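# Load four tins onto the balance's two plates

## Task

Set all four tins onto the two plates of the balance so that every one of them stays resting there.

## Robot and tools

Robot: two arms, left_arm and right_arm, each with six revolute joints and a two-finger parallel gripper. In the scene frame the origin sits on the table surface halfway between the nominal arm bases, +x points out over the table, +z points up, and left_arm is on the +y side. Calibrated bases: left_arm near (-0.043, +0.233, +0.012) m, right_arm near (+0.021, -0.275, +0.010) m, both turned only slightly about z. Camera image sides do not match the arm names.

Command rows. Every row is a single flat list of 14 numbers covering both arms, even when only one arm should move: seven for left_arm, then seven for right_arm. Each arm's seven are, in this exact order: shoulder (joint2), elbow (joint3), wrist roll (joint6), wrist pitch (joint4), waist (joint1), wrist yaw (joint5), then gripper opening. Joint numbers are absolute target angles in radians, not offsets. Stated ranges: shoulder 0.000 to 3.142, elbow 0.000 to 3.142, wrist roll -2.094 to 2.094, wrist pitch -1.571 to 1.571, waist -2.618 to 3.054, wrist yaw -1.571 to 1.571; the true ends may differ by up to 0.059 rad, and a target too far beyond an end is rejected, while a modest overshoot is clipped and reported as joint sent to its limit. The opening is a unitless value from -1 (closed) to +1 (fully open). To keep an arm or gripper as it is, repeat its current Joint targets angles and its current gripper command; a 0 for the gripper is a real command, not a no-op.

Tools.
execute_actions(actions, cameras): actions is a list of actions; each action is a list of up to 15 rows, each row run for one 1/30 s step, with the final row held to fill 15 steps. An empty list just returns state and images. Per step, the controller caps how far targets can lead the measured angle (0.339 rad for waist, shoulder, elbow; 2.2 for the wrist joints) and scales an arm back if its gripper would jump over 200 mm.
move(target, speed, blend, opening_speed, blocking, cameras): target is one 14-number row or a list of up to 15 such rows (absolute angles, same layout). speed is the top rate in rad/s of the joint with the longest way to go, 0.01 to 12.57, default 0.5; one number or one per target. blend (rad) rounds corners at intermediate targets. opening_speed (0.2 or more, scale units per second) ramps the gripper. The first row's gripper values apply at the start; later rows' gripper values apply after arriving and settling. blocking=false returns after about 0.5 s while motion continues; a new move then replaces it. Paths do not avoid obstacles or the other arm. Its result adds a move: line, e.g. done, off_target (resting more than 0.035 rad from target), moving, held, or fault, plus limits=held if steps were withheld. done does not prove contact or a grasp.
wait(seconds 0 to 10, cameras): lets time pass holding the last commands.
stop(cameras): brakes a running move.
zoom_image(camera, region): camera is cam_left_wrist or cam_right_wrist; region [x0, y0, x1, y1] in pixels of that camera's latest image, at most 504 by 504.
read_manual(section): only licence texts.
finished_scene(scene): ends the current scene, given its number; irreversible, call only once the tins rest on the plates on their own.

Results. end_effector_position (m) and end_effector_quat_wxyz are in the scene frame; the position is the point between the finger pads, about 1 cm behind the tips, and fingers point along gripper +z, closing along its y axis. Reports may be off by a few cm, more at long reach. Joint positions and Joint velocities list each arm in the row order above, with the gripper gap in metres last (0.093 fully open). Joint targets shows what the joints are being driven to now. Joint torques follow the same order without the gripper; numbers 1, 2 and 5 wrap at ±28 N m. grip_measured uses the -1..+1 scale: pads meet near -0.94, adding about 0.0208 per mm of object width. To grip a rigid flat-sided tin firmly, command about 0.24 below the reading for its width and keep sending that value; to release, command well above it. Slamming a far-lower value briefly spikes the squeeze. Lines such as joint command not followed, joint sent to its limit, MOTOR HOT and OVER-TEMPERATURE FAULT warn of clipping or overheating; at 90 °C an arm folds up and stops for the rest of the scene.

Cameras: cam_left_wrist and cam_right_wrist, both 896x504, mounted on the wrists, so views follow the hands and may lag during motion. The cameras argument picks which images return: null or ["all"] for both, [] for none.

Cautions. Do not let any tin or other item fall or be left off the table; that fails the job. Avoid dropping tins, releasing them while moving, fast impacts and forceful pushes, and never let the grippers or arms collide or squeeze each other. Joints can sag or stop short under friction and load, especially at full stretch, and small turns may not happen. Long holding or straining heats motors. Objects may get a brief random nudge, so check the plates before finishing.

Each tool is called after ">>>" as name(argument=value, ...), one argument or row to a line, values as JSON.

## Session

>>> execute_actions(
  actions=[],
)

Scene clock: 0.00 s.
left_arm: end_effector_position=(+0.3478, +0.2991, +0.0926) grip_measured=+1.000 end_effector_quat_wxyz=(+0.550, -0.135, +0.812, +0.139) | right_arm: end_effector_position=(+0.3908, -0.3229, +0.0824) grip_measured=+1.000 end_effector_quat_wxyz=(+0.541, +0.117, +0.825, -0.114)
Joint names: [shoulder, elbow, wrist roll, wrist pitch, waist, wrist yaw]
Joint positions: left_arm=[1.631 0.421 -0.066 0.817 -0.026 -0.37 0.093] | right_arm=[1.552 0.337 0.083 0.789 -0.006 0.341 0.093]
Joint velocities: within noise
Joint torques (N m): no reading
Heat: left arm: 46 °C; right arm: 43 °C.
Joint targets: left_arm=[1.619 0.433 -0.067 0.829 -0.026 -0.373] | right_arm=[1.542 0.348 0.083 0.802 -0.006 0.341]
Tool commands: left_gripper/opening=+1.0 right_gripper/opening=+1.0

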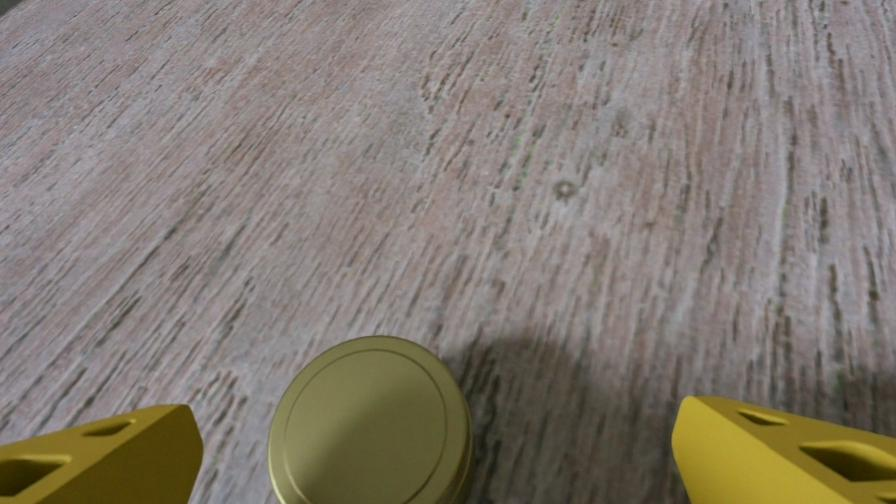

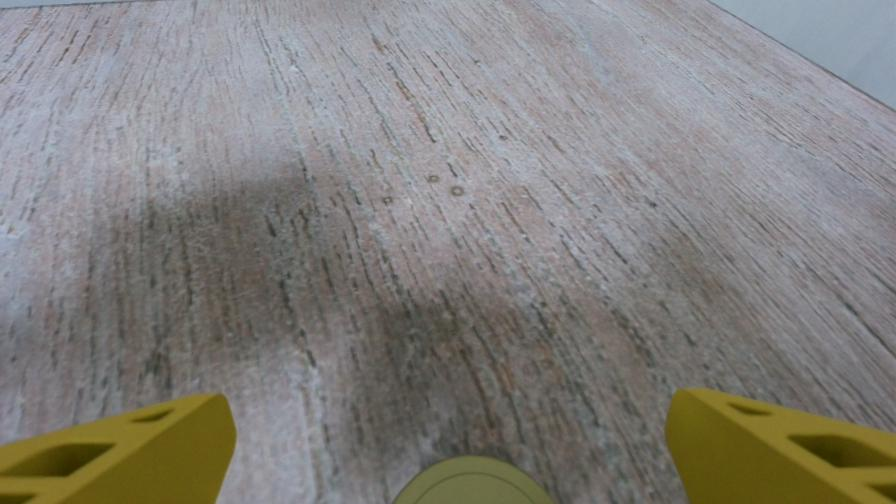

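>>> move(
  target=[1.3,0.9,0,-0.1,0,0.5,1,1.3,0.9,0,-0.1,0,-0.5,1],
  speed=1.0,
)

>>> move(
  target=[1.3,0.9,0,-0.5,0.2,-0.2,1,1.3,0.9,0,-0.5,-0.2,0.2,1],
  speed=1.0,
)

Scene clock: 25.13 s.
left_arm: end_effector_position=(+0.3541, +0.1724, +0.2157) grip_measured=+1.000 end_effector_quat_wxyz=(+0.488, +0.087, +0.845, -0.199) | right_arm: end_effector_position=(+0.4366, -0.2377, +0.2130) grip_measured=+1.000 end_effector_quat_wxyz=(+0.514, -0.047, +0.850, +0.110)
Joint names: [shoulder, elbow, wrist roll, wrist pitch, waist, wrist yaw]
Joint positions: left_arm=[1.318 0.864 -0.031 -0.068 0.001 0.471 0.093] | right_arm=[1.338 0.867 0.029 -0.009 -0.038 -0.245 0.093]
Joint velocities: within noise
Joint torques (N m): left_arm=[-7.19 11 0.27 1.49 -0.51 0.39] | right_arm=[-8.92 10.65 -0.09 1.19 3.28 -2.72]
Heat: left arm: 52 °C; right arm: 48 °C.
Joint targets: left_arm=[1.300 0.900 -0.012 -0.099 0.000 0.488] | right_arm=[1.300 0.900 0.013 -0.099 0.000 -0.486]
move: off_target (left_arm, right_arm); left_arm: the elbow is farthest, 0.036 rad from its target; right_arm: the wrist yaw is farthest, 0.255 rad from its target
camera_calibration:
cam_left_wrist: T_world_to_cam=[[-0.36359, -0.897628, 0.24913, 0.229458], [-0.787218, 0.153071, -0.597375, 0.419004], [0.498086, -0.413319, -0.762284, 0.142593], [0, 0, 0, 1]] pos_world=[0.342253, 0.200767, 0.301834]
cam_right_wrist: T_world_to_cam=[[0.178214, -0.973381, -0.144116, -0.278373], [-0.787583, -0.053304, -0.613899, 0.500633], [0.589876, 0.222909, -0.776117, 0.0421808], [0, 0, 0, 1]] pos_world=[0.419018, -0.25368, 0.299957]

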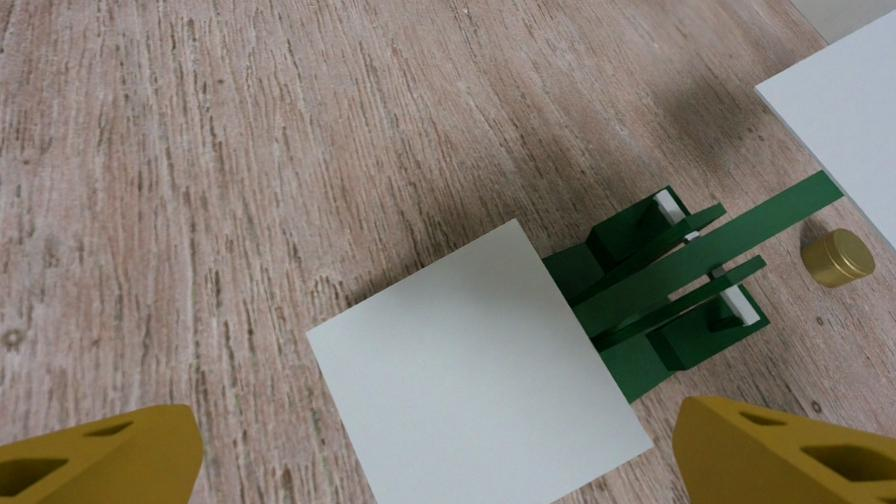

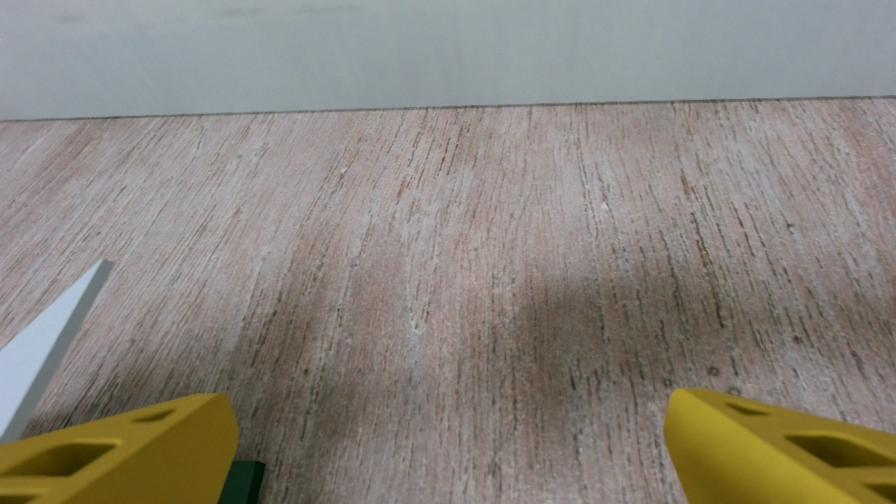

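Scene clock: 26.73 s.
left_arm: end_effector_position=(+0.2858, +0.3420, +0.1364) grip_measured=+1.000 end_effector_quat_wxyz=(+0.306, -0.139, +0.934, +0.119) | right_arm: end_effector_position=(+0.3582, -0.3626, +0.1358) grip_measured=+1.000 end_effector_quat_wxyz=(+0.310, +0.109, +0.938, -0.110)
Joint names: [shoulder, elbow, wrist roll, wrist pitch, waist, wrist yaw]
Joint positions: left_arm=[1.318 0.864 0 -0.467 0.198 -0.172 0.093] | right_arm=[1.323 0.872 0.002 -0.469 -0.198 0.177 0.093]
Joint velocities: within noise
Joint torques (N m): left_arm=[-6.79 10.61 0.2 1.09 -0.27 -0.31] | right_arm=[-6.74 9.59 -0.03 1.36 -0.05 0.41]
Heat: left arm: 52 °C; right arm: 48 °C.
Joint targets: left_arm=[1.300 0.900 0.012 -0.500 0.200 -0.188] | right_arm=[1.300 0.900 -0.012 -0.500 -0.200 0.186]
move: off_target (left_arm); left_arm: the elbow is farthest, 0.036 rad from its target
camera_calibration:
cam_left_wrist: T_world_to_cam=[[0.310899, -0.941571, -0.129559, 0.250561], [-0.935719, -0.279326, -0.215422, 0.430136], [0.166646, 0.188206, -0.967888, 0.103374], [0, 0, 0, 1]] pos_world=[0.30736, 0.336613, 0.225177]
cam_right_wrist: T_world_to_cam=[[-0.287842, -0.947446, 0.139618, -0.25925], [-0.940724, 0.252414, -0.226551, 0.498045], [0.179403, -0.196553, -0.963941, 0.0768237], [0, 0, 0, 1]] pos_world=[0.380117, -0.356239, 0.223082]

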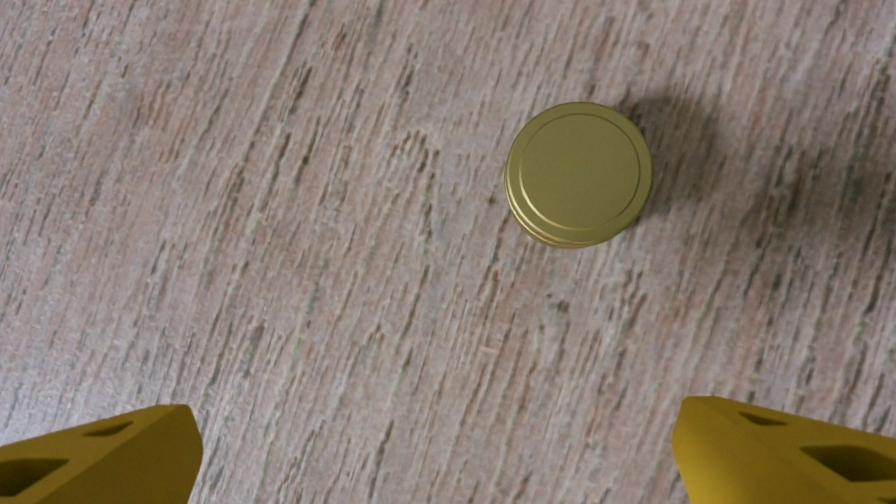

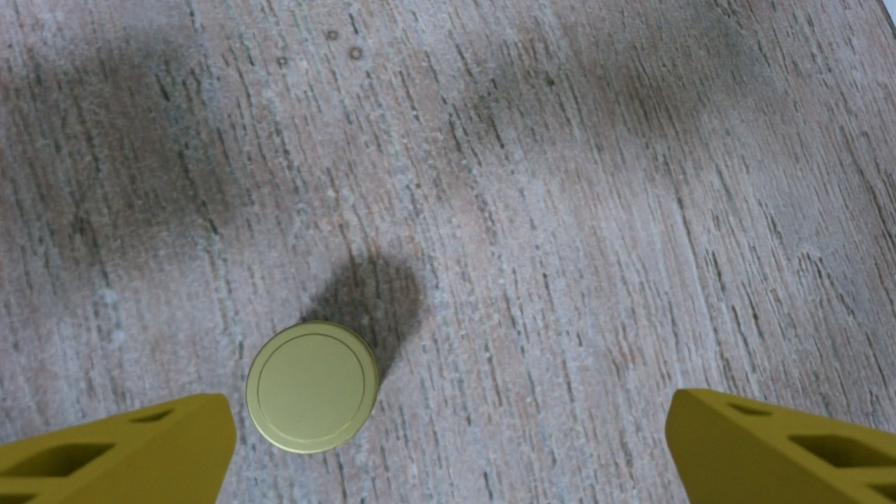

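>>> move(
  target=[0.9,1.2,0,-0.9,0.0,0,1,0.9,1.2,0,-0.9,0.0,0,1],
  speed=1.2,
)

>>> move(
  target=[0.9,1.2,0,-0.9,-0.3,0.0,1,0.9,1.2,0,-0.9,0.3,0.0,1],
  speed=1.0,
)

Scene clock: 43.80 s.
left_arm: end_effector_position=(+0.2332, +0.2484, +0.3275) grip_measured=+1.000 end_effector_quat_wxyz=(+0.477, -0.024, +0.878, +0.019) | right_arm: end_effector_position=(+0.2992, -0.2721, +0.3256) grip_measured=+1.000 end_effector_quat_wxyz=(+0.477, -0.004, +0.879, -0.004)
Joint names: [shoulder, elbow, wrist roll, wrist pitch, waist, wrist yaw]
Joint positions: left_arm=[0.9 1.188 0 -0.864 0.006 -0.019 0.093] | right_arm=[0.904 1.19 0.002 -0.862 -0.006 0.022 0.093]
Joint velocities: within noise
Joint torques (N m): left_arm=[-0.83 8.12 0.1 1.47 -0.87 0.09] | right_arm=[-1.24 7.54 0.08 1.69 0.79 0.05]
Heat: left arm: 49 °C; right arm: 50 °C.
Joint targets: left_arm=[0.900 1.200 0.000 -0.901 0.000 -0.009] | right_arm=[0.900 1.200 0.000 -0.900 0.000 0.011]
move: off_target (left_arm, right_arm); left_arm: the wrist pitch is farthest, 0.036 rad from its target; right_arm: the wrist pitch is farthest, 0.038 rad from its target
camera_calibration:
cam_left_wrist: T_world_to_cam=[[0.0368036, -0.999258, -0.0113295, 0.242965], [-0.846801, -0.0251644, -0.531315, 0.41539], [0.530636, 0.0291481, -0.847099, 0.229723], [0, 0, 0, 1]] pos_world=[0.220911, 0.246542, 0.418054]
cam_right_wrist: T_world_to_cam=[[-0.0115474, -0.999916, 0.00581009, -0.270437], [-0.844406, 0.00663898, -0.535662, 0.467582], [0.535579, -0.0110916, -0.844412, 0.193218], [0, 0, 0, 1]] pos_world=[0.288223, -0.271376, 0.415193]

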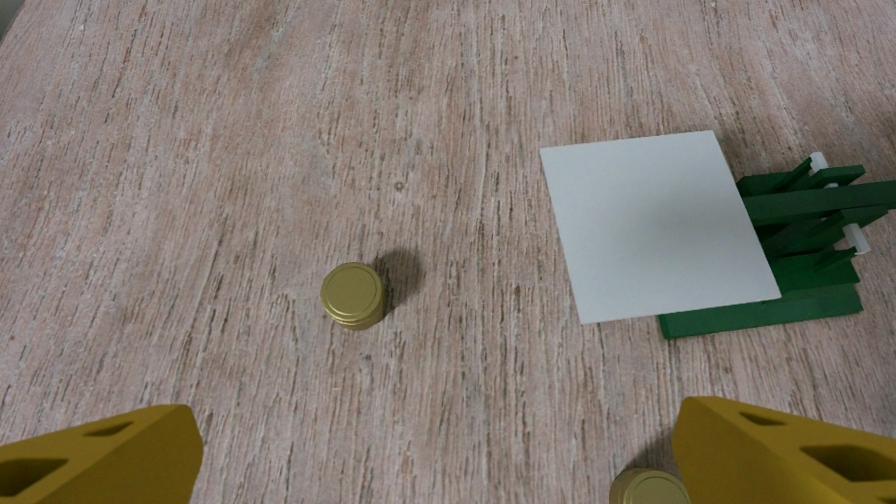

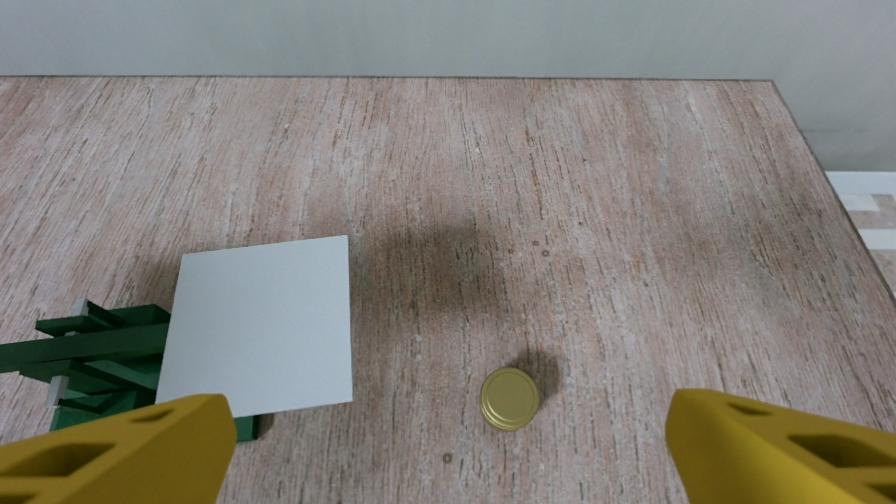

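Scene clock: 44.57 s.
left_arm: end_effector_position=(+0.2246, +0.1625, +0.3274) grip_measured=+1.000 end_effector_quat_wxyz=(+0.473, +0.112, +0.872, -0.062) | right_arm: end_effector_position=(+0.2847, -0.1869, +0.3253) grip_measured=+1.000 end_effector_quat_wxyz=(+0.471, -0.140, +0.868, +0.076)
Joint names: [shoulder, elbow, wrist roll, wrist pitch, waist, wrist yaw]
Joint positions: left_arm=[0.9 1.188 0 -0.864 -0.294 0.003 0.093] | right_arm=[0.904 1.19 0.002 -0.863 0.295 0.002 0.093]
Joint velocities: within noise
Joint torques (N m): left_arm=[-0.81 8.14 0.1 1.48 -0.87 0.07] | right_arm=[-1.29 7.66 0.09 1.68 0.65 0.12]
Heat: left arm: 49 °C; right arm: 50 °C.
Joint targets: left_arm=[0.900 1.200 0.000 -0.900 -0.300 0.009] | right_arm=[0.900 1.200 0.000 -0.901 0.300 -0.005]
move: off_target (left_arm, right_arm); left_arm: the wrist pitch is farthest, 0.036 rad from its target; right_arm: the wrist pitch is farthest, 0.037 rad from its target
camera_calibration:
cam_left_wrist: T_world_to_cam=[[-0.277366, -0.960764, 0.00035158, 0.217955], [-0.813861, 0.234762, -0.531524, 0.356381], [0.510587, -0.147713, -0.847043, 0.269992], [0, 0, 0, 1]] pos_world=[0.212643, 0.16562, 0.418043]
cam_right_wrist: T_world_to_cam=[[0.300643, -0.953724, -0.00502876, -0.262096], [-0.807073, -0.251597, -0.534165, 0.395192], [0.508181, 0.164651, -0.845365, 0.242507], [0, 0, 0, 1]] pos_world=[0.274508, -0.190467, 0.414786]

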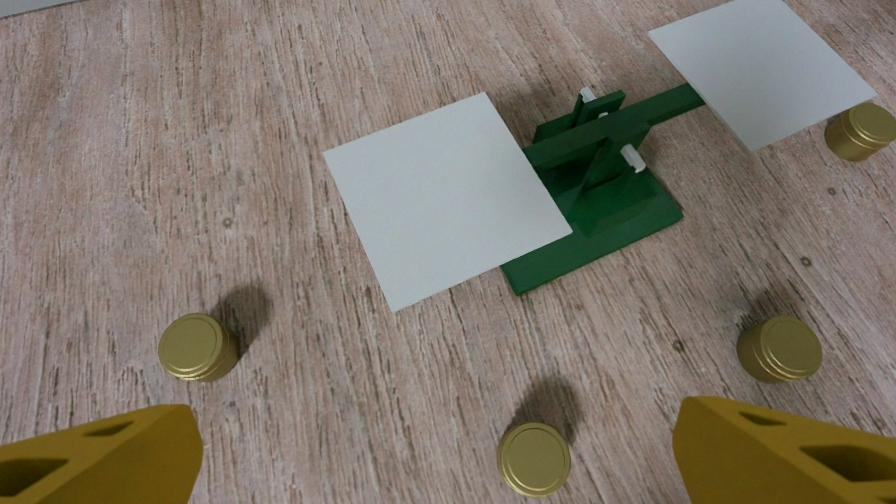

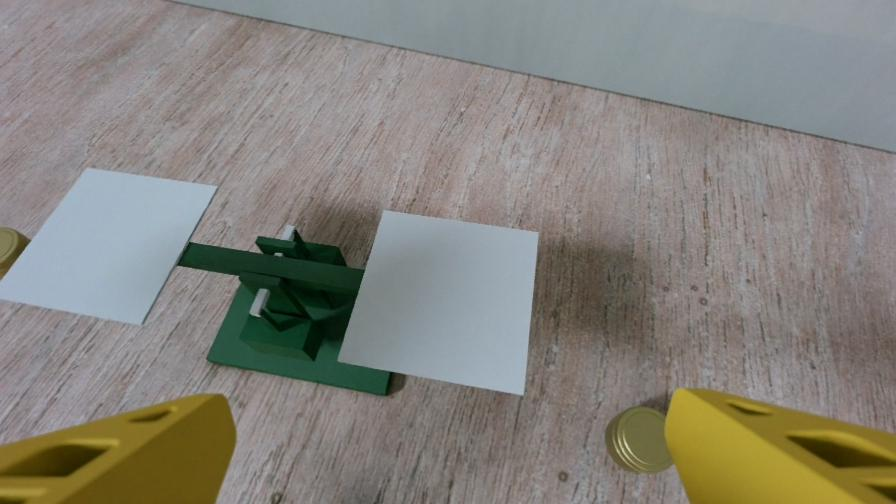

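>>> move(
  target=[1.63,1.0,0,-0.175,0.20,0,1,1.37,0.765,0,-0.27,-0.171,0,1],
  speed=1.0,
)

Scene clock: 155.57 s.
left_arm: end_effector_position=(+0.3727, +0.3372, +0.1107) grip_measured=+1.000 end_effector_quat_wxyz=(+0.347, -0.121, +0.929, +0.045) | right_arm: end_effector_position=(+0.3656, -0.3247, +0.0974) grip_measured=+1.000 end_effector_quat_wxyz=(+0.311, +0.068, +0.948, -0.025)
Joint names: [shoulder, elbow, wrist roll, wrist pitch, waist, wrist yaw]
Joint positions: left_arm=[1.633 1.006 -0.013 -0.229 0.203 -0.01 0.093] | right_arm=[1.375 0.771 0.002 -0.332 -0.169 0.006 0.093]
Joint velocities: within noise
Joint torques (N m): left_arm=[-8.29 6.71 0.1 2.02 -0.68 -0.05] | right_arm=[-5.44 6.43 0.15 2.23 -0.1 0.16]
Heat: left arm: 51 °C; right arm: 49 °C.
Joint targets: left_arm=[1.630 1.000 -0.012 -0.174 0.200 -0.012] | right_arm=[1.370 0.765 0.000 -0.269 -0.171 0.005]
move: off_target (left_arm, right_arm); left_arm: the wrist pitch is farthest, 0.054 rad from its target; right_arm: the wrist pitch is farthest, 0.062 rad from its target
camera_calibration:
cam_left_wrist: T_world_to_cam=[[0.232334, -0.972615, 0.00641514, 0.240324], [-0.934349, -0.225016, -0.276332, 0.492442], [0.270208, 0.0582074, -0.961041, 0.069393], [0, 0, 0, 1]] pos_world=[0.385527, 0.340511, 0.201225]
cam_right_wrist: T_world_to_cam=[[-0.161093, -0.986924, 0.00541637, -0.26204], [-0.966569, 0.156656, -0.202987, 0.462662], [0.199484, -0.037935, -0.979167, 0.0915599], [0, 0, 0, 1]] pos_world=[0.386717, -0.327619, 0.184986]

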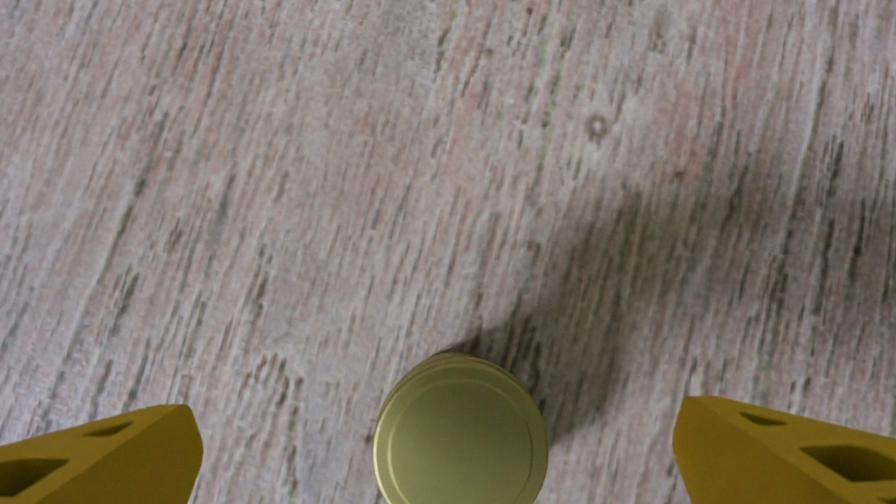

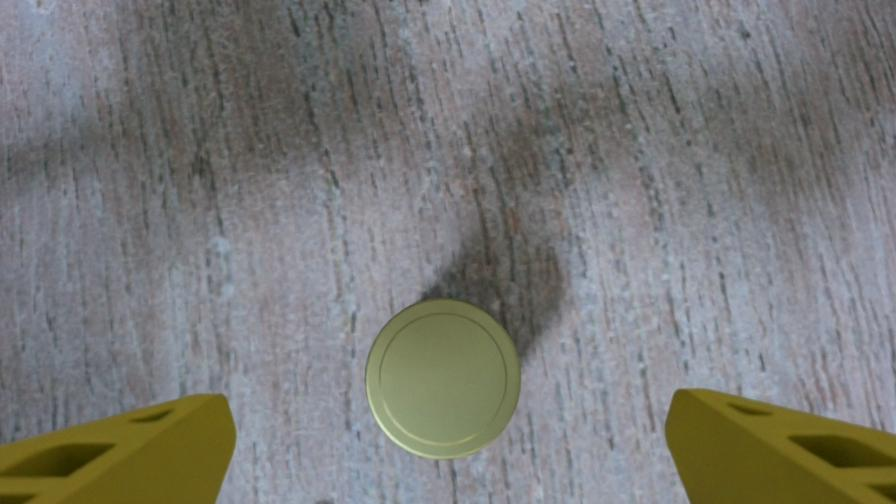

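>>> move(
  target=[1.794,0.826,0,0.165,0.19,0,1,1.587,0.62,0,0.09,-0.17,0,1],
  speed=0.4,
)

Scene clock: 178.73 s.
left_arm: end_effector_position=(+0.3746, +0.3342, +0.0403) grip_measured=+1.000 end_effector_quat_wxyz=(+0.356, -0.117, +0.926, +0.044) | right_arm: end_effector_position=(+0.3767, -0.3264, +0.0283) grip_measured=+1.000 end_effector_quat_wxyz=(+0.314, +0.068, +0.946, -0.025)
Joint names: [shoulder, elbow, wrist roll, wrist pitch, waist, wrist yaw]
Joint positions: left_arm=[1.782 0.839 -0.013 0.105 0.195 -0.008 0.093] | right_arm=[1.583 0.631 0.002 0.023 -0.17 0.006 0.093]
Joint velocities: within noise
Joint torques (N m): left_arm=[-7.41 5.14 0.21 2.06 -0.88 0.09] | right_arm=[-5.68 4.72 0.05 2.3 0.01 0.05]
Heat: left arm: 50 °C; right arm: 50 °C.
Joint targets: left_arm=[1.794 0.826 0.000 0.165 0.190 0.001] | right_arm=[1.587 0.620 0.000 0.089 -0.170 0.000]
move: off_target (left_arm, right_arm); left_arm: the wrist pitch is farthest, 0.060 rad from its target; right_arm: the wrist pitch is farthest, 0.067 rad from its target
camera_calibration:
cam_left_wrist: T_world_to_cam=[[0.224152, -0.974526, 0.00740252, 0.241078], [-0.931068, -0.216388, -0.293749, 0.470638], [0.287868, 0.0589524, -0.955854, -0.00570699], [0, 0, 0, 1]] pos_world=[0.3858, 0.337114, 0.13101]
cam_right_wrist: T_world_to_cam=[[-0.161548, -0.986851, 0.00528666, -0.261335], [-0.965022, 0.156849, -0.210074, 0.459354], [0.206483, -0.0390387, -0.977671, 0.018629], [0, 0, 0, 1]] pos_world=[0.397222, -0.329221, 0.116093]

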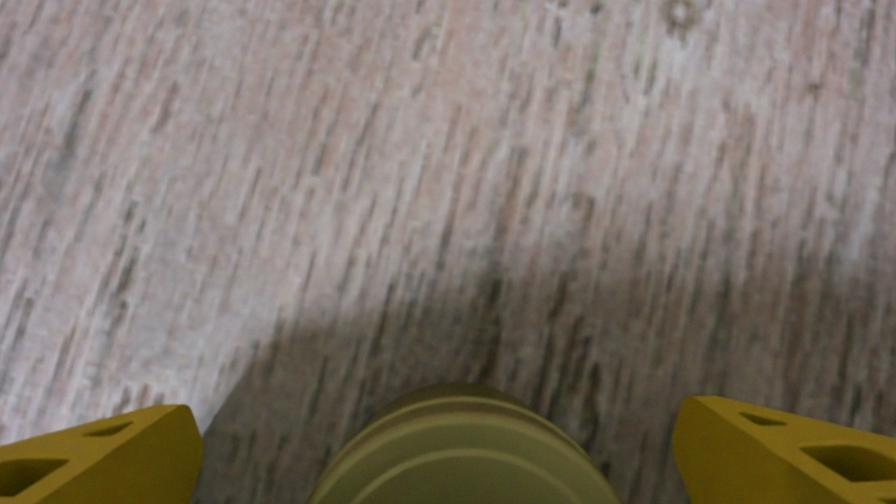

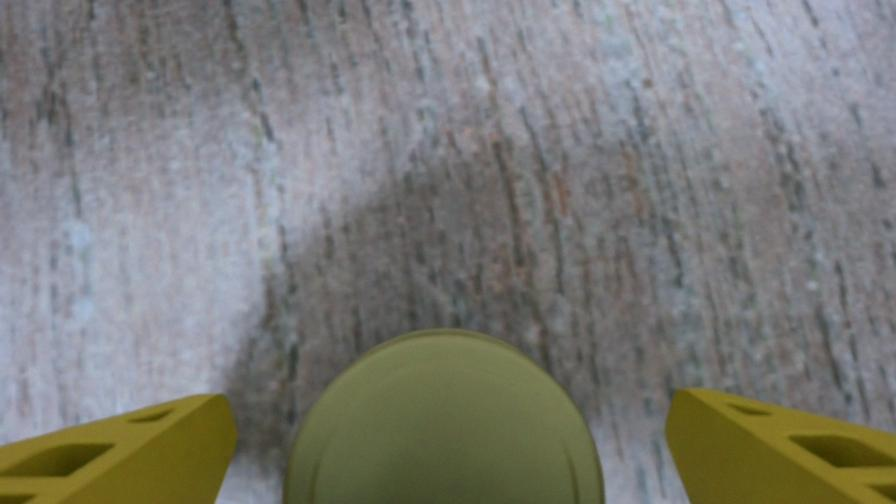

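>>> move(
  target=[
    [1.812,0.826,0,0.165,0.19,0,1,1.587,0.62,0,0.09,-0.17,0,1],
    [1.812,0.826,0,0.165,0.19,0,-0.3,1.587,0.62,0,0.09,-0.17,0,-0.3],
  ],
  speed=0.4,
  opening_speed=0.8,
)

Scene clock: 191.70 s.
left_arm: end_effector_position=(+0.3774, +0.3357, +0.0390) grip_measured=-0.069 end_effector_quat_wxyz=(+0.360, -0.114, +0.925, +0.048) | right_arm: end_effector_position=(+0.3769, -0.3264, +0.0285) grip_measured=-0.046 end_effector_quat_wxyz=(+0.315, +0.068, +0.946, -0.025)
Joint names: [shoulder, elbow, wrist roll, wrist pitch, waist, wrist yaw]
Joint positions: left_arm=[1.794 0.839 -0.005 0.128 0.195 -0.013 0.042] | right_arm=[1.583 0.631 0.002 0.025 -0.17 0.006 0.043]
Joint velocities: within noise
Joint torques (N m): left_arm=[-6.97 5.11 0.21 1.88 -0.87 0.12] | right_arm=[-5.6 4.82 0.07 2.27 0.13 0.08]
Heat: left arm: 50 °C; right arm: 49 °C.
Joint targets: left_arm=[1.812 0.826 0.008 0.165 0.190 -0.001] | right_arm=[1.587 0.620 0.000 0.091 -0.170 0.000]
move: off_target (left_arm, right_arm); target 2's new numbers were sent with right_arm's wrist pitch 0.065 rad from that target; left_arm: the wrist pitch is farthest, 0.037 rad from its target; right_arm: the wrist pitch is farthest, 0.065 rad from its target
camera_calibration:
cam_left_wrist: T_world_to_cam=[[0.221571, -0.975143, -0.00129203, 0.243451], [-0.929089, -0.210704, -0.303971, 0.47091], [0.296143, 0.0685516, -0.95268, -0.0142214], [0, 0, 0, 1]] pos_world=[0.387787, 0.337597, 0.129909]
cam_right_wrist: T_world_to_cam=[[-0.161594, -0.986844, 0.00523275, -0.261294], [-0.964693, 0.156845, -0.211582, 0.459559], [0.207977, -0.0392382, -0.977346, 0.0182055], [0, 0, 0, 1]] pos_world=[0.397324, -0.329221, 0.116395]

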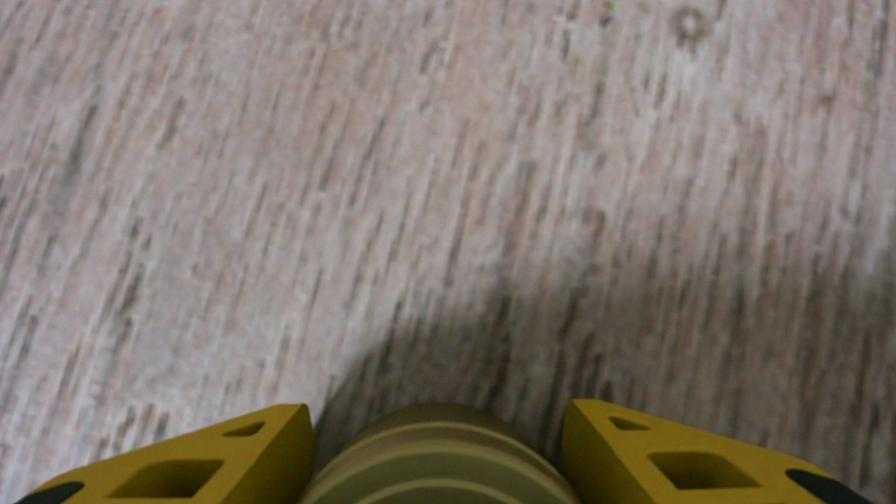

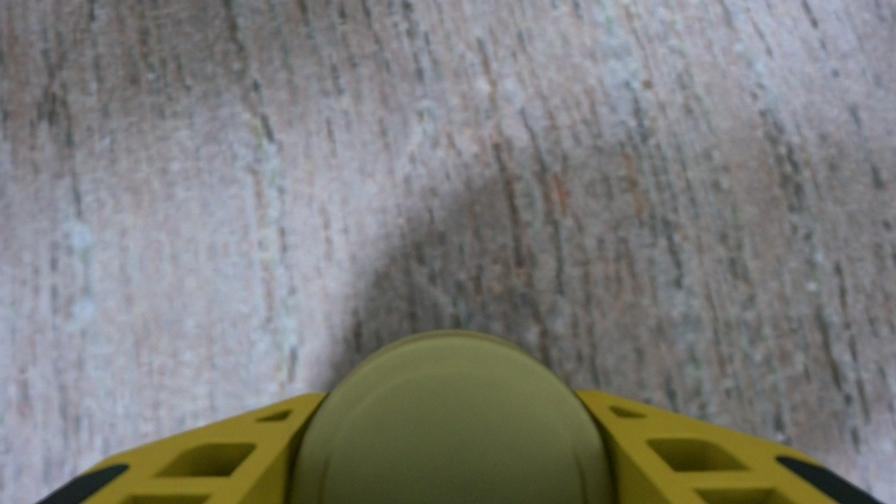

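>>> move(
  target=[
    [1.72,0.9,0,0.06,0.19,0,-0.3,1.5,0.68,0,-0.03,-0.17,0,-0.3],
    [1.5,1.4,0,-0.69,0.19,0,-0.3,1.4,1.3,0,-0.78,-0.17,0,-0.3],
    [1.7,1.575,0,-0.655,-0.299,0,-0.3,1.64,1.535,0,-0.775,0.276,0,-0.3],
  ],
  speed=0.7,
  blend=0.08,
)

Scene clock: 217.43 s.
left_arm: end_effector_position=(+0.4115, +0.1094, +0.2290) grip_measured=-0.086 end_effector_quat_wxyz=(+0.368, +0.122, +0.921, -0.049) | right_arm: end_effector_position=(+0.4396, -0.1407, +0.2178) grip_measured=-0.055 end_effector_quat_wxyz=(+0.323, -0.145, +0.934, +0.049)
Joint names: [shoulder, elbow, wrist roll, wrist pitch, waist, wrist yaw]
Joint positions: left_arm=[1.695 1.524 0 -0.64 -0.305 0 0.041] | right_arm=[1.64 1.486 0.002 -0.75 0.283 0.003 0.043]
Joint velocities: within noise
Joint torques (N m): left_arm=[-8.7 12.18 0.13 1.4 -0.08 0] | right_arm=[-8.01 11.54 0.06 1.35 -0.43 0.15]
Heat: left arm: 50 °C; right arm: 50 °C.
Joint targets: left_arm=[1.700 1.575 0.004 -0.655 -0.299 0.001] | right_arm=[1.640 1.535 0.000 -0.776 0.276 0.001]
move: off_target (left_arm, right_arm); blend cut to 0.0603 rad at target 1; left_arm: the elbow is farthest, 0.051 rad from its target; right_arm: the elbow is farthest, 0.049 rad from its target
camera_calibration:
cam_left_wrist: T_world_to_cam=[[-0.284417, -0.958691, 0.00427221, 0.220563], [-0.908991, 0.268251, -0.319025, 0.455418], [0.3047, -0.0946194, -0.947737, 0.185329], [0, 0, 0, 1]] pos_world=[0.420233, 0.106821, 0.319991]
cam_right_wrist: T_world_to_cam=[[0.287833, -0.957678, 0.00230451, -0.261666], [-0.930872, -0.28034, -0.234279, 0.459564], [0.22501, 0.065288, -0.972167, 0.203512], [0, 0, 0, 1]] pos_world=[0.457319, -0.135045, 0.306117]

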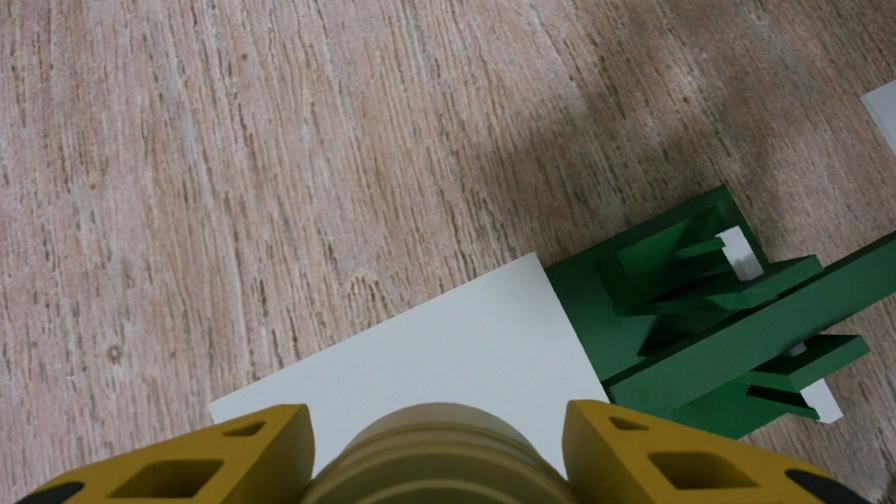

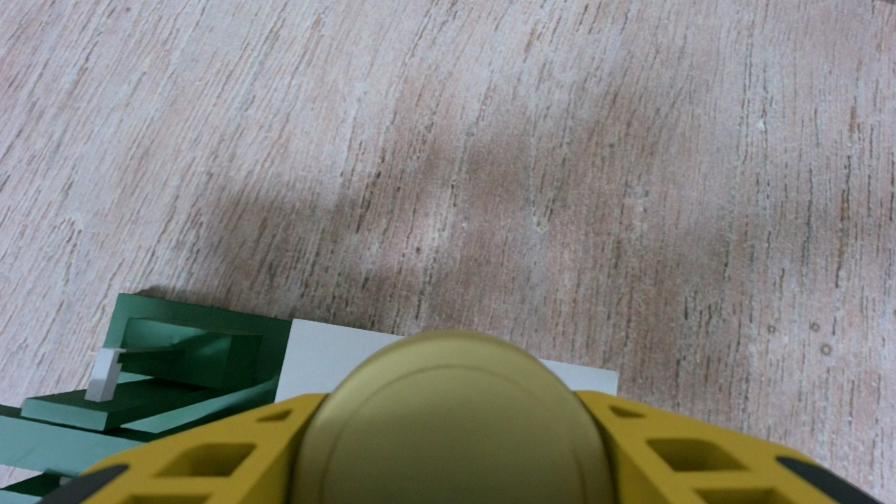

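>>> move(
  target=[1.698,1.438,0,-0.555,-0.297,0,-0.3,1.603,1.356,0,-0.67,0.276,0,-0.3],
  speed=0.3,
)

Scene clock: 234.03 s.
left_arm: end_effector_position=(+0.4028, +0.1117, +0.2013) grip_measured=-0.086 end_effector_quat_wxyz=(+0.343, +0.124, +0.930, -0.046) | right_arm: end_effector_position=(+0.4206, -0.1465, +0.1727) grip_measured=-0.055 end_effector_quat_wxyz=(+0.274, -0.148, +0.949, +0.042)
Joint names: [shoulder, elbow, wrist roll, wrist pitch, waist, wrist yaw]
Joint positions: left_arm=[1.695 1.448 0 -0.617 -0.305 0 0.041] | right_arm=[1.64 1.365 0.002 -0.733 0.283 0.002 0.043]
Joint velocities: within noise
Joint torques (N m): left_arm=[-8.84 6.78 0.1 2.03 0.17 -0.01] | right_arm=[-11.38 6.27 0.09 2.13 -0.43 0.18]
Heat: left arm: 54 °C; right arm: 53 °C.
Joint targets: left_arm=[1.698 1.438 0.000 -0.556 -0.297 0.000] | right_arm=[1.603 1.356 0.000 -0.670 0.276 -0.002]
move: off_target (left_arm, right_arm); left_arm: the wrist pitch is farthest, 0.062 rad from its target; right_arm: the wrist pitch is farthest, 0.063 rad from its target
camera_calibration:
cam_left_wrist: T_world_to_cam=[[-0.284239, -0.958738, 0.00550961, 0.220173], [-0.923979, 0.272391, -0.268449, 0.433602], [0.255872, -0.0813946, -0.963278, 0.183276], [0, 0, 0, 1]] pos_world=[0.416326, 0.107896, 0.291733]
cam_right_wrist: T_world_to_cam=[[0.288922, -0.957348, 0.0030653, -0.262228], [-0.948898, -0.286794, -0.131691, 0.418609], [0.126953, 0.0351398, -0.991286, 0.204364], [0, 0, 0, 1]] pos_world=[0.447036, -0.13817, 0.258514]

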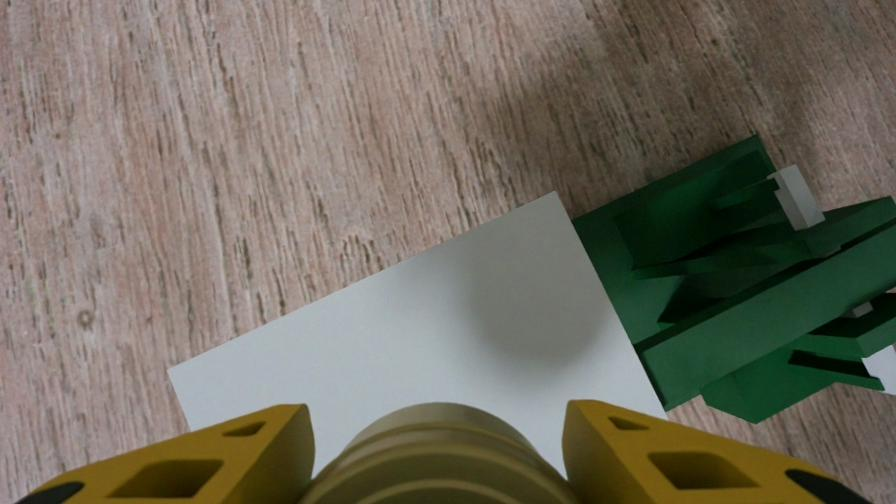

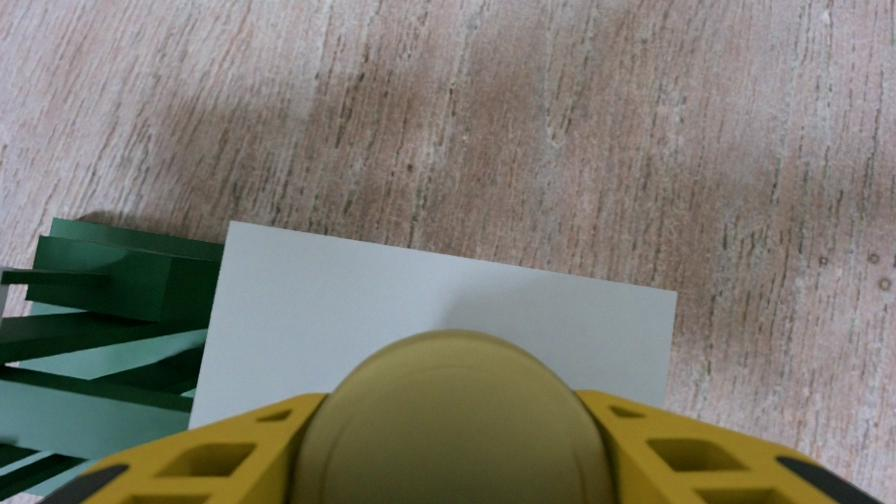

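>>> move(
  target=[1.698,1.39,0,-0.505,-0.297,0,-0.3,1.603,1.311,0,-0.60,0.276,0,-0.3],
  speed=0.15,
)

Scene clock: 256.27 s.
left_arm: end_effector_position=(+0.4032, +0.1116, +0.1902) grip_measured=-0.086 end_effector_quat_wxyz=(+0.345, +0.124, +0.929, -0.046) | right_arm: end_effector_position=(+0.4249, -0.1451, +0.1658) grip_measured=-0.055 end_effector_quat_wxyz=(+0.287, -0.148, +0.946, +0.044)
Joint names: [shoulder, elbow, wrist roll, wrist pitch, waist, wrist yaw]
Joint positions: left_arm=[1.695 1.401 0 -0.567 -0.305 0 0.041] | right_arm=[1.639 1.322 0.002 -0.665 0.283 0.002 0.043]
Joint velocities: within noise
Joint torques (N m): left_arm=[-8.81 6.65 0.09 2.08 0.14 -0.01] | right_arm=[-11.18 5.9 0.09 2.21 -0.5 0.11]
Heat: left arm: 52 °C; right arm: 54 °C.
Joint targets: left_arm=[1.698 1.390 0.000 -0.505 -0.297 0.000] | right_arm=[1.603 1.311 0.000 -0.600 0.276 0.000]
move: off_target (left_arm, right_arm); left_arm: the wrist pitch is farthest, 0.062 rad from its target; right_arm: the wrist pitch is farthest, 0.065 rad from its target
camera_calibration:
cam_left_wrist: T_world_to_cam=[[-0.284228, -0.958742, 0.00539364, 0.220262], [-0.922922, 0.272076, -0.272376, 0.43131], [0.25967, -0.0823946, -0.962176, 0.170799], [0, 0, 0, 1]] pos_world=[0.416319, 0.107898, 0.28063]
cam_right_wrist: T_world_to_cam=[[0.288849, -0.957371, 0.00256569, -0.262056], [-0.945276, -0.285622, -0.157715, 0.42499], [0.151725, 0.0431306, -0.987481, 0.18698], [0, 0, 0, 1]] pos_world=[0.449058, -0.137563, 0.252339]

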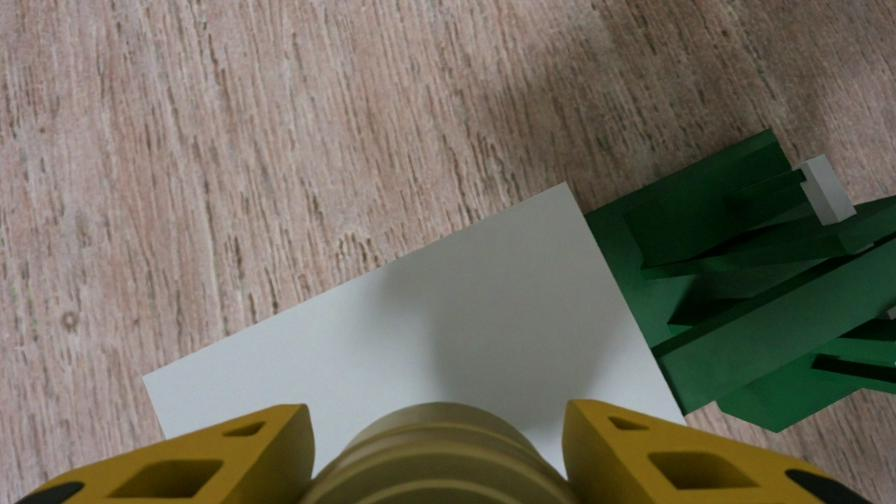

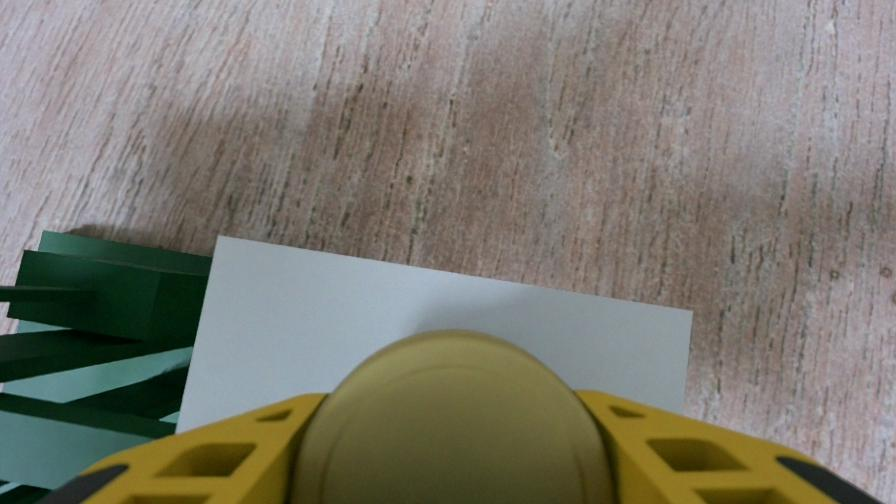

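>>> move(
  target=[1.698,1.372,0,-0.485,-0.297,0,-0.3,1.603,1.296,0,-0.585,0.276,0,-0.3],
  speed=0.1,
)

Scene clock: 271.80 s.
left_arm: end_effector_position=(+0.4034, +0.1116, +0.1862) grip_measured=-0.086 end_effector_quat_wxyz=(+0.346, +0.124, +0.929, -0.046) | right_arm: end_effector_position=(+0.4247, -0.1452, +0.1623) grip_measured=-0.055 end_effector_quat_wxyz=(+0.287, -0.148, +0.945, +0.044)
Joint names: [shoulder, elbow, wrist roll, wrist pitch, waist, wrist yaw]
Joint positions: left_arm=[1.695 1.384 0 -0.547 -0.305 0 0.041] | right_arm=[1.639 1.308 0.002 -0.65 0.283 0.002 0.043]
Joint velocities: within noise
Joint torques (N m): left_arm=[-8.85 6.57 0.1 2.08 0.16 0] | right_arm=[-11.28 6.09 0.08 2.2 -0.43 0.14]
Heat: left arm: 52 °C; right arm: 55 °C.
Joint targets: left_arm=[1.698 1.372 0.000 -0.484 -0.297 0.000] | right_arm=[1.603 1.296 0.000 -0.585 0.276 0.000]
move: off_target (left_arm, right_arm); left_arm: the wrist pitch is farthest, 0.062 rad from its target; right_arm: the wrist pitch is farthest, 0.065 rad from its target
camera_calibration:
cam_left_wrist: T_world_to_cam=[[-0.284201, -0.95875, 0.00532323, 0.220293], [-0.922286, 0.271866, -0.274732, 0.430625], [0.261953, -0.0829887, -0.961506, 0.165879], [0, 0, 0, 1]] pos_world=[0.416314, 0.107899, 0.276628]
cam_right_wrist: T_world_to_cam=[[0.288868, -0.957365, 0.00260917, -0.262008], [-0.945142, -0.285612, -0.158534, 0.424395], [0.15252, 0.0433295, -0.98735, 0.183193], [0, 0, 0, 1]] pos_world=[0.448859, -0.137563, 0.24884]

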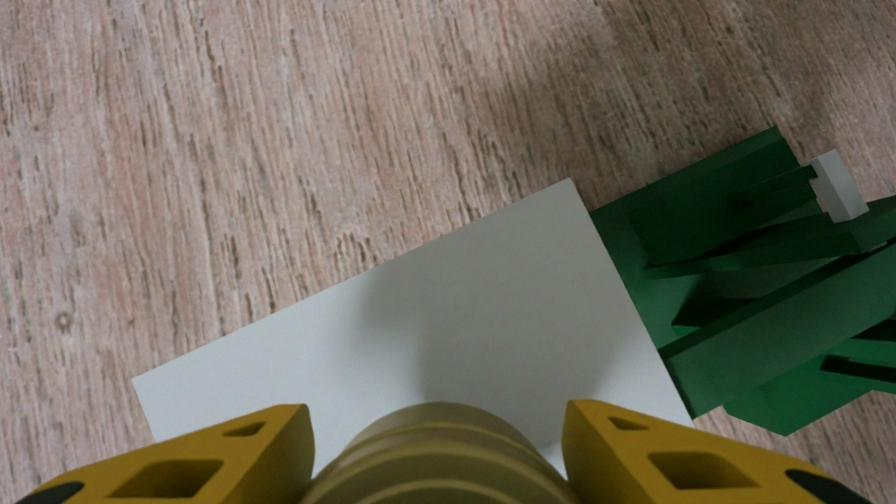

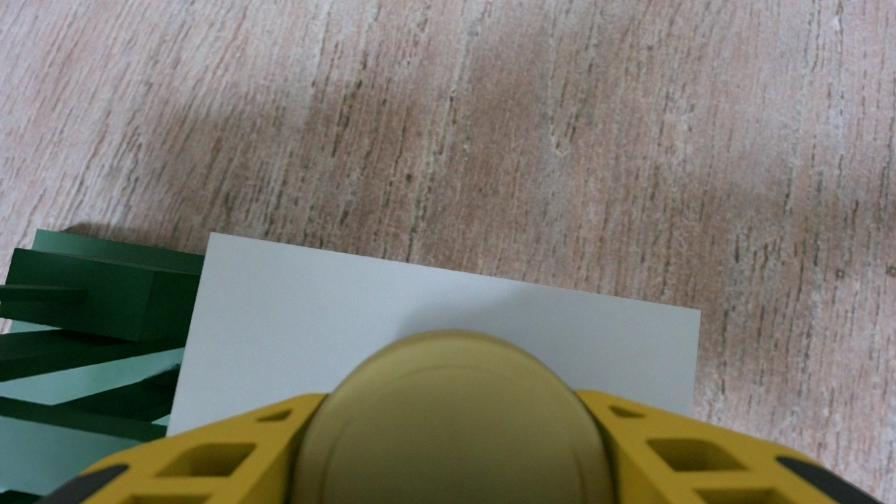

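>>> move(
  target=[1.698,1.352,0,-0.465,-0.297,0,-0.3,1.603,1.28,0,-0.57,0.276,0,-0.3],
  speed=0.1,
)

Scene clock: 278.00 s.
left_arm: end_effector_position=(+0.4027, +0.1117, +0.1810) grip_measured=-0.086 end_effector_quat_wxyz=(+0.345, +0.124, +0.929, -0.046) | right_arm: end_effector_position=(+0.4243, -0.1456, +0.1581) grip_measured=-0.055 end_effector_quat_wxyz=(+0.287, -0.147, +0.946, +0.044)
Joint names: [shoulder, elbow, wrist roll, wrist pitch, waist, wrist yaw]
Joint positions: left_arm=[1.695 1.364 0 -0.528 -0.305 0 0.041] | right_arm=[1.639 1.292 0.002 -0.635 0.283 0.003 0.043]
Joint velocities: within noise
Joint torques (N m): left_arm=[-8.8 6.6 0.1 2.09 0.13 -0.01] | right_arm=[-11.33 6.22 0.11 2.17 -0.32 0.17]
Heat: left arm: 52 °C; right arm: 55 °C.
Joint targets: left_arm=[1.698 1.352 0.000 -0.466 -0.297 0.000] | right_arm=[1.603 1.280 0.000 -0.570 0.276 0.002]
move: off_target (left_arm, right_arm); left_arm: the wrist pitch is farthest, 0.063 rad from its target; right_arm: the wrist pitch is farthest, 0.065 rad from its target
camera_calibration:
cam_left_wrist: T_world_to_cam=[[-0.284182, -0.958756, 0.00534118, 0.220233], [-0.922687, 0.271968, -0.27328, 0.428381], [0.260556, -0.0825894, -0.96192, 0.161695], [0, 0, 0, 1]] pos_world=[0.415717, 0.107998, 0.271429]
cam_right_wrist: T_world_to_cam=[[0.28805, -0.957608, 0.00384462, -0.26214], [-0.945439, -0.285023, -0.157816, 0.423319], [0.152222, 0.0418241, -0.987461, 0.179172], [0, 0, 0, 1]] pos_world=[0.448458, -0.137865, 0.24474]

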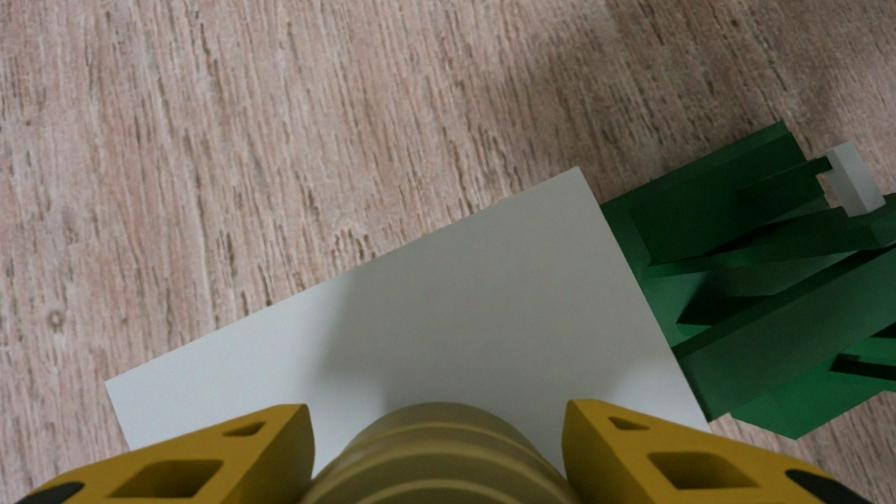

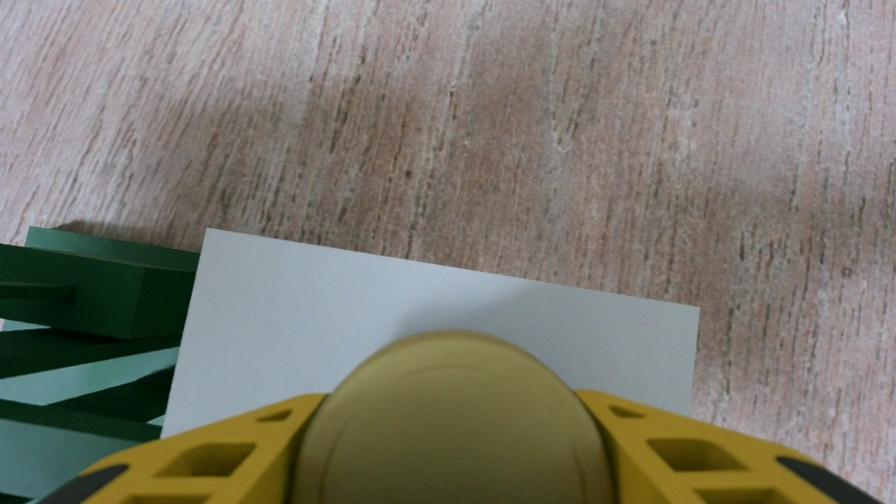

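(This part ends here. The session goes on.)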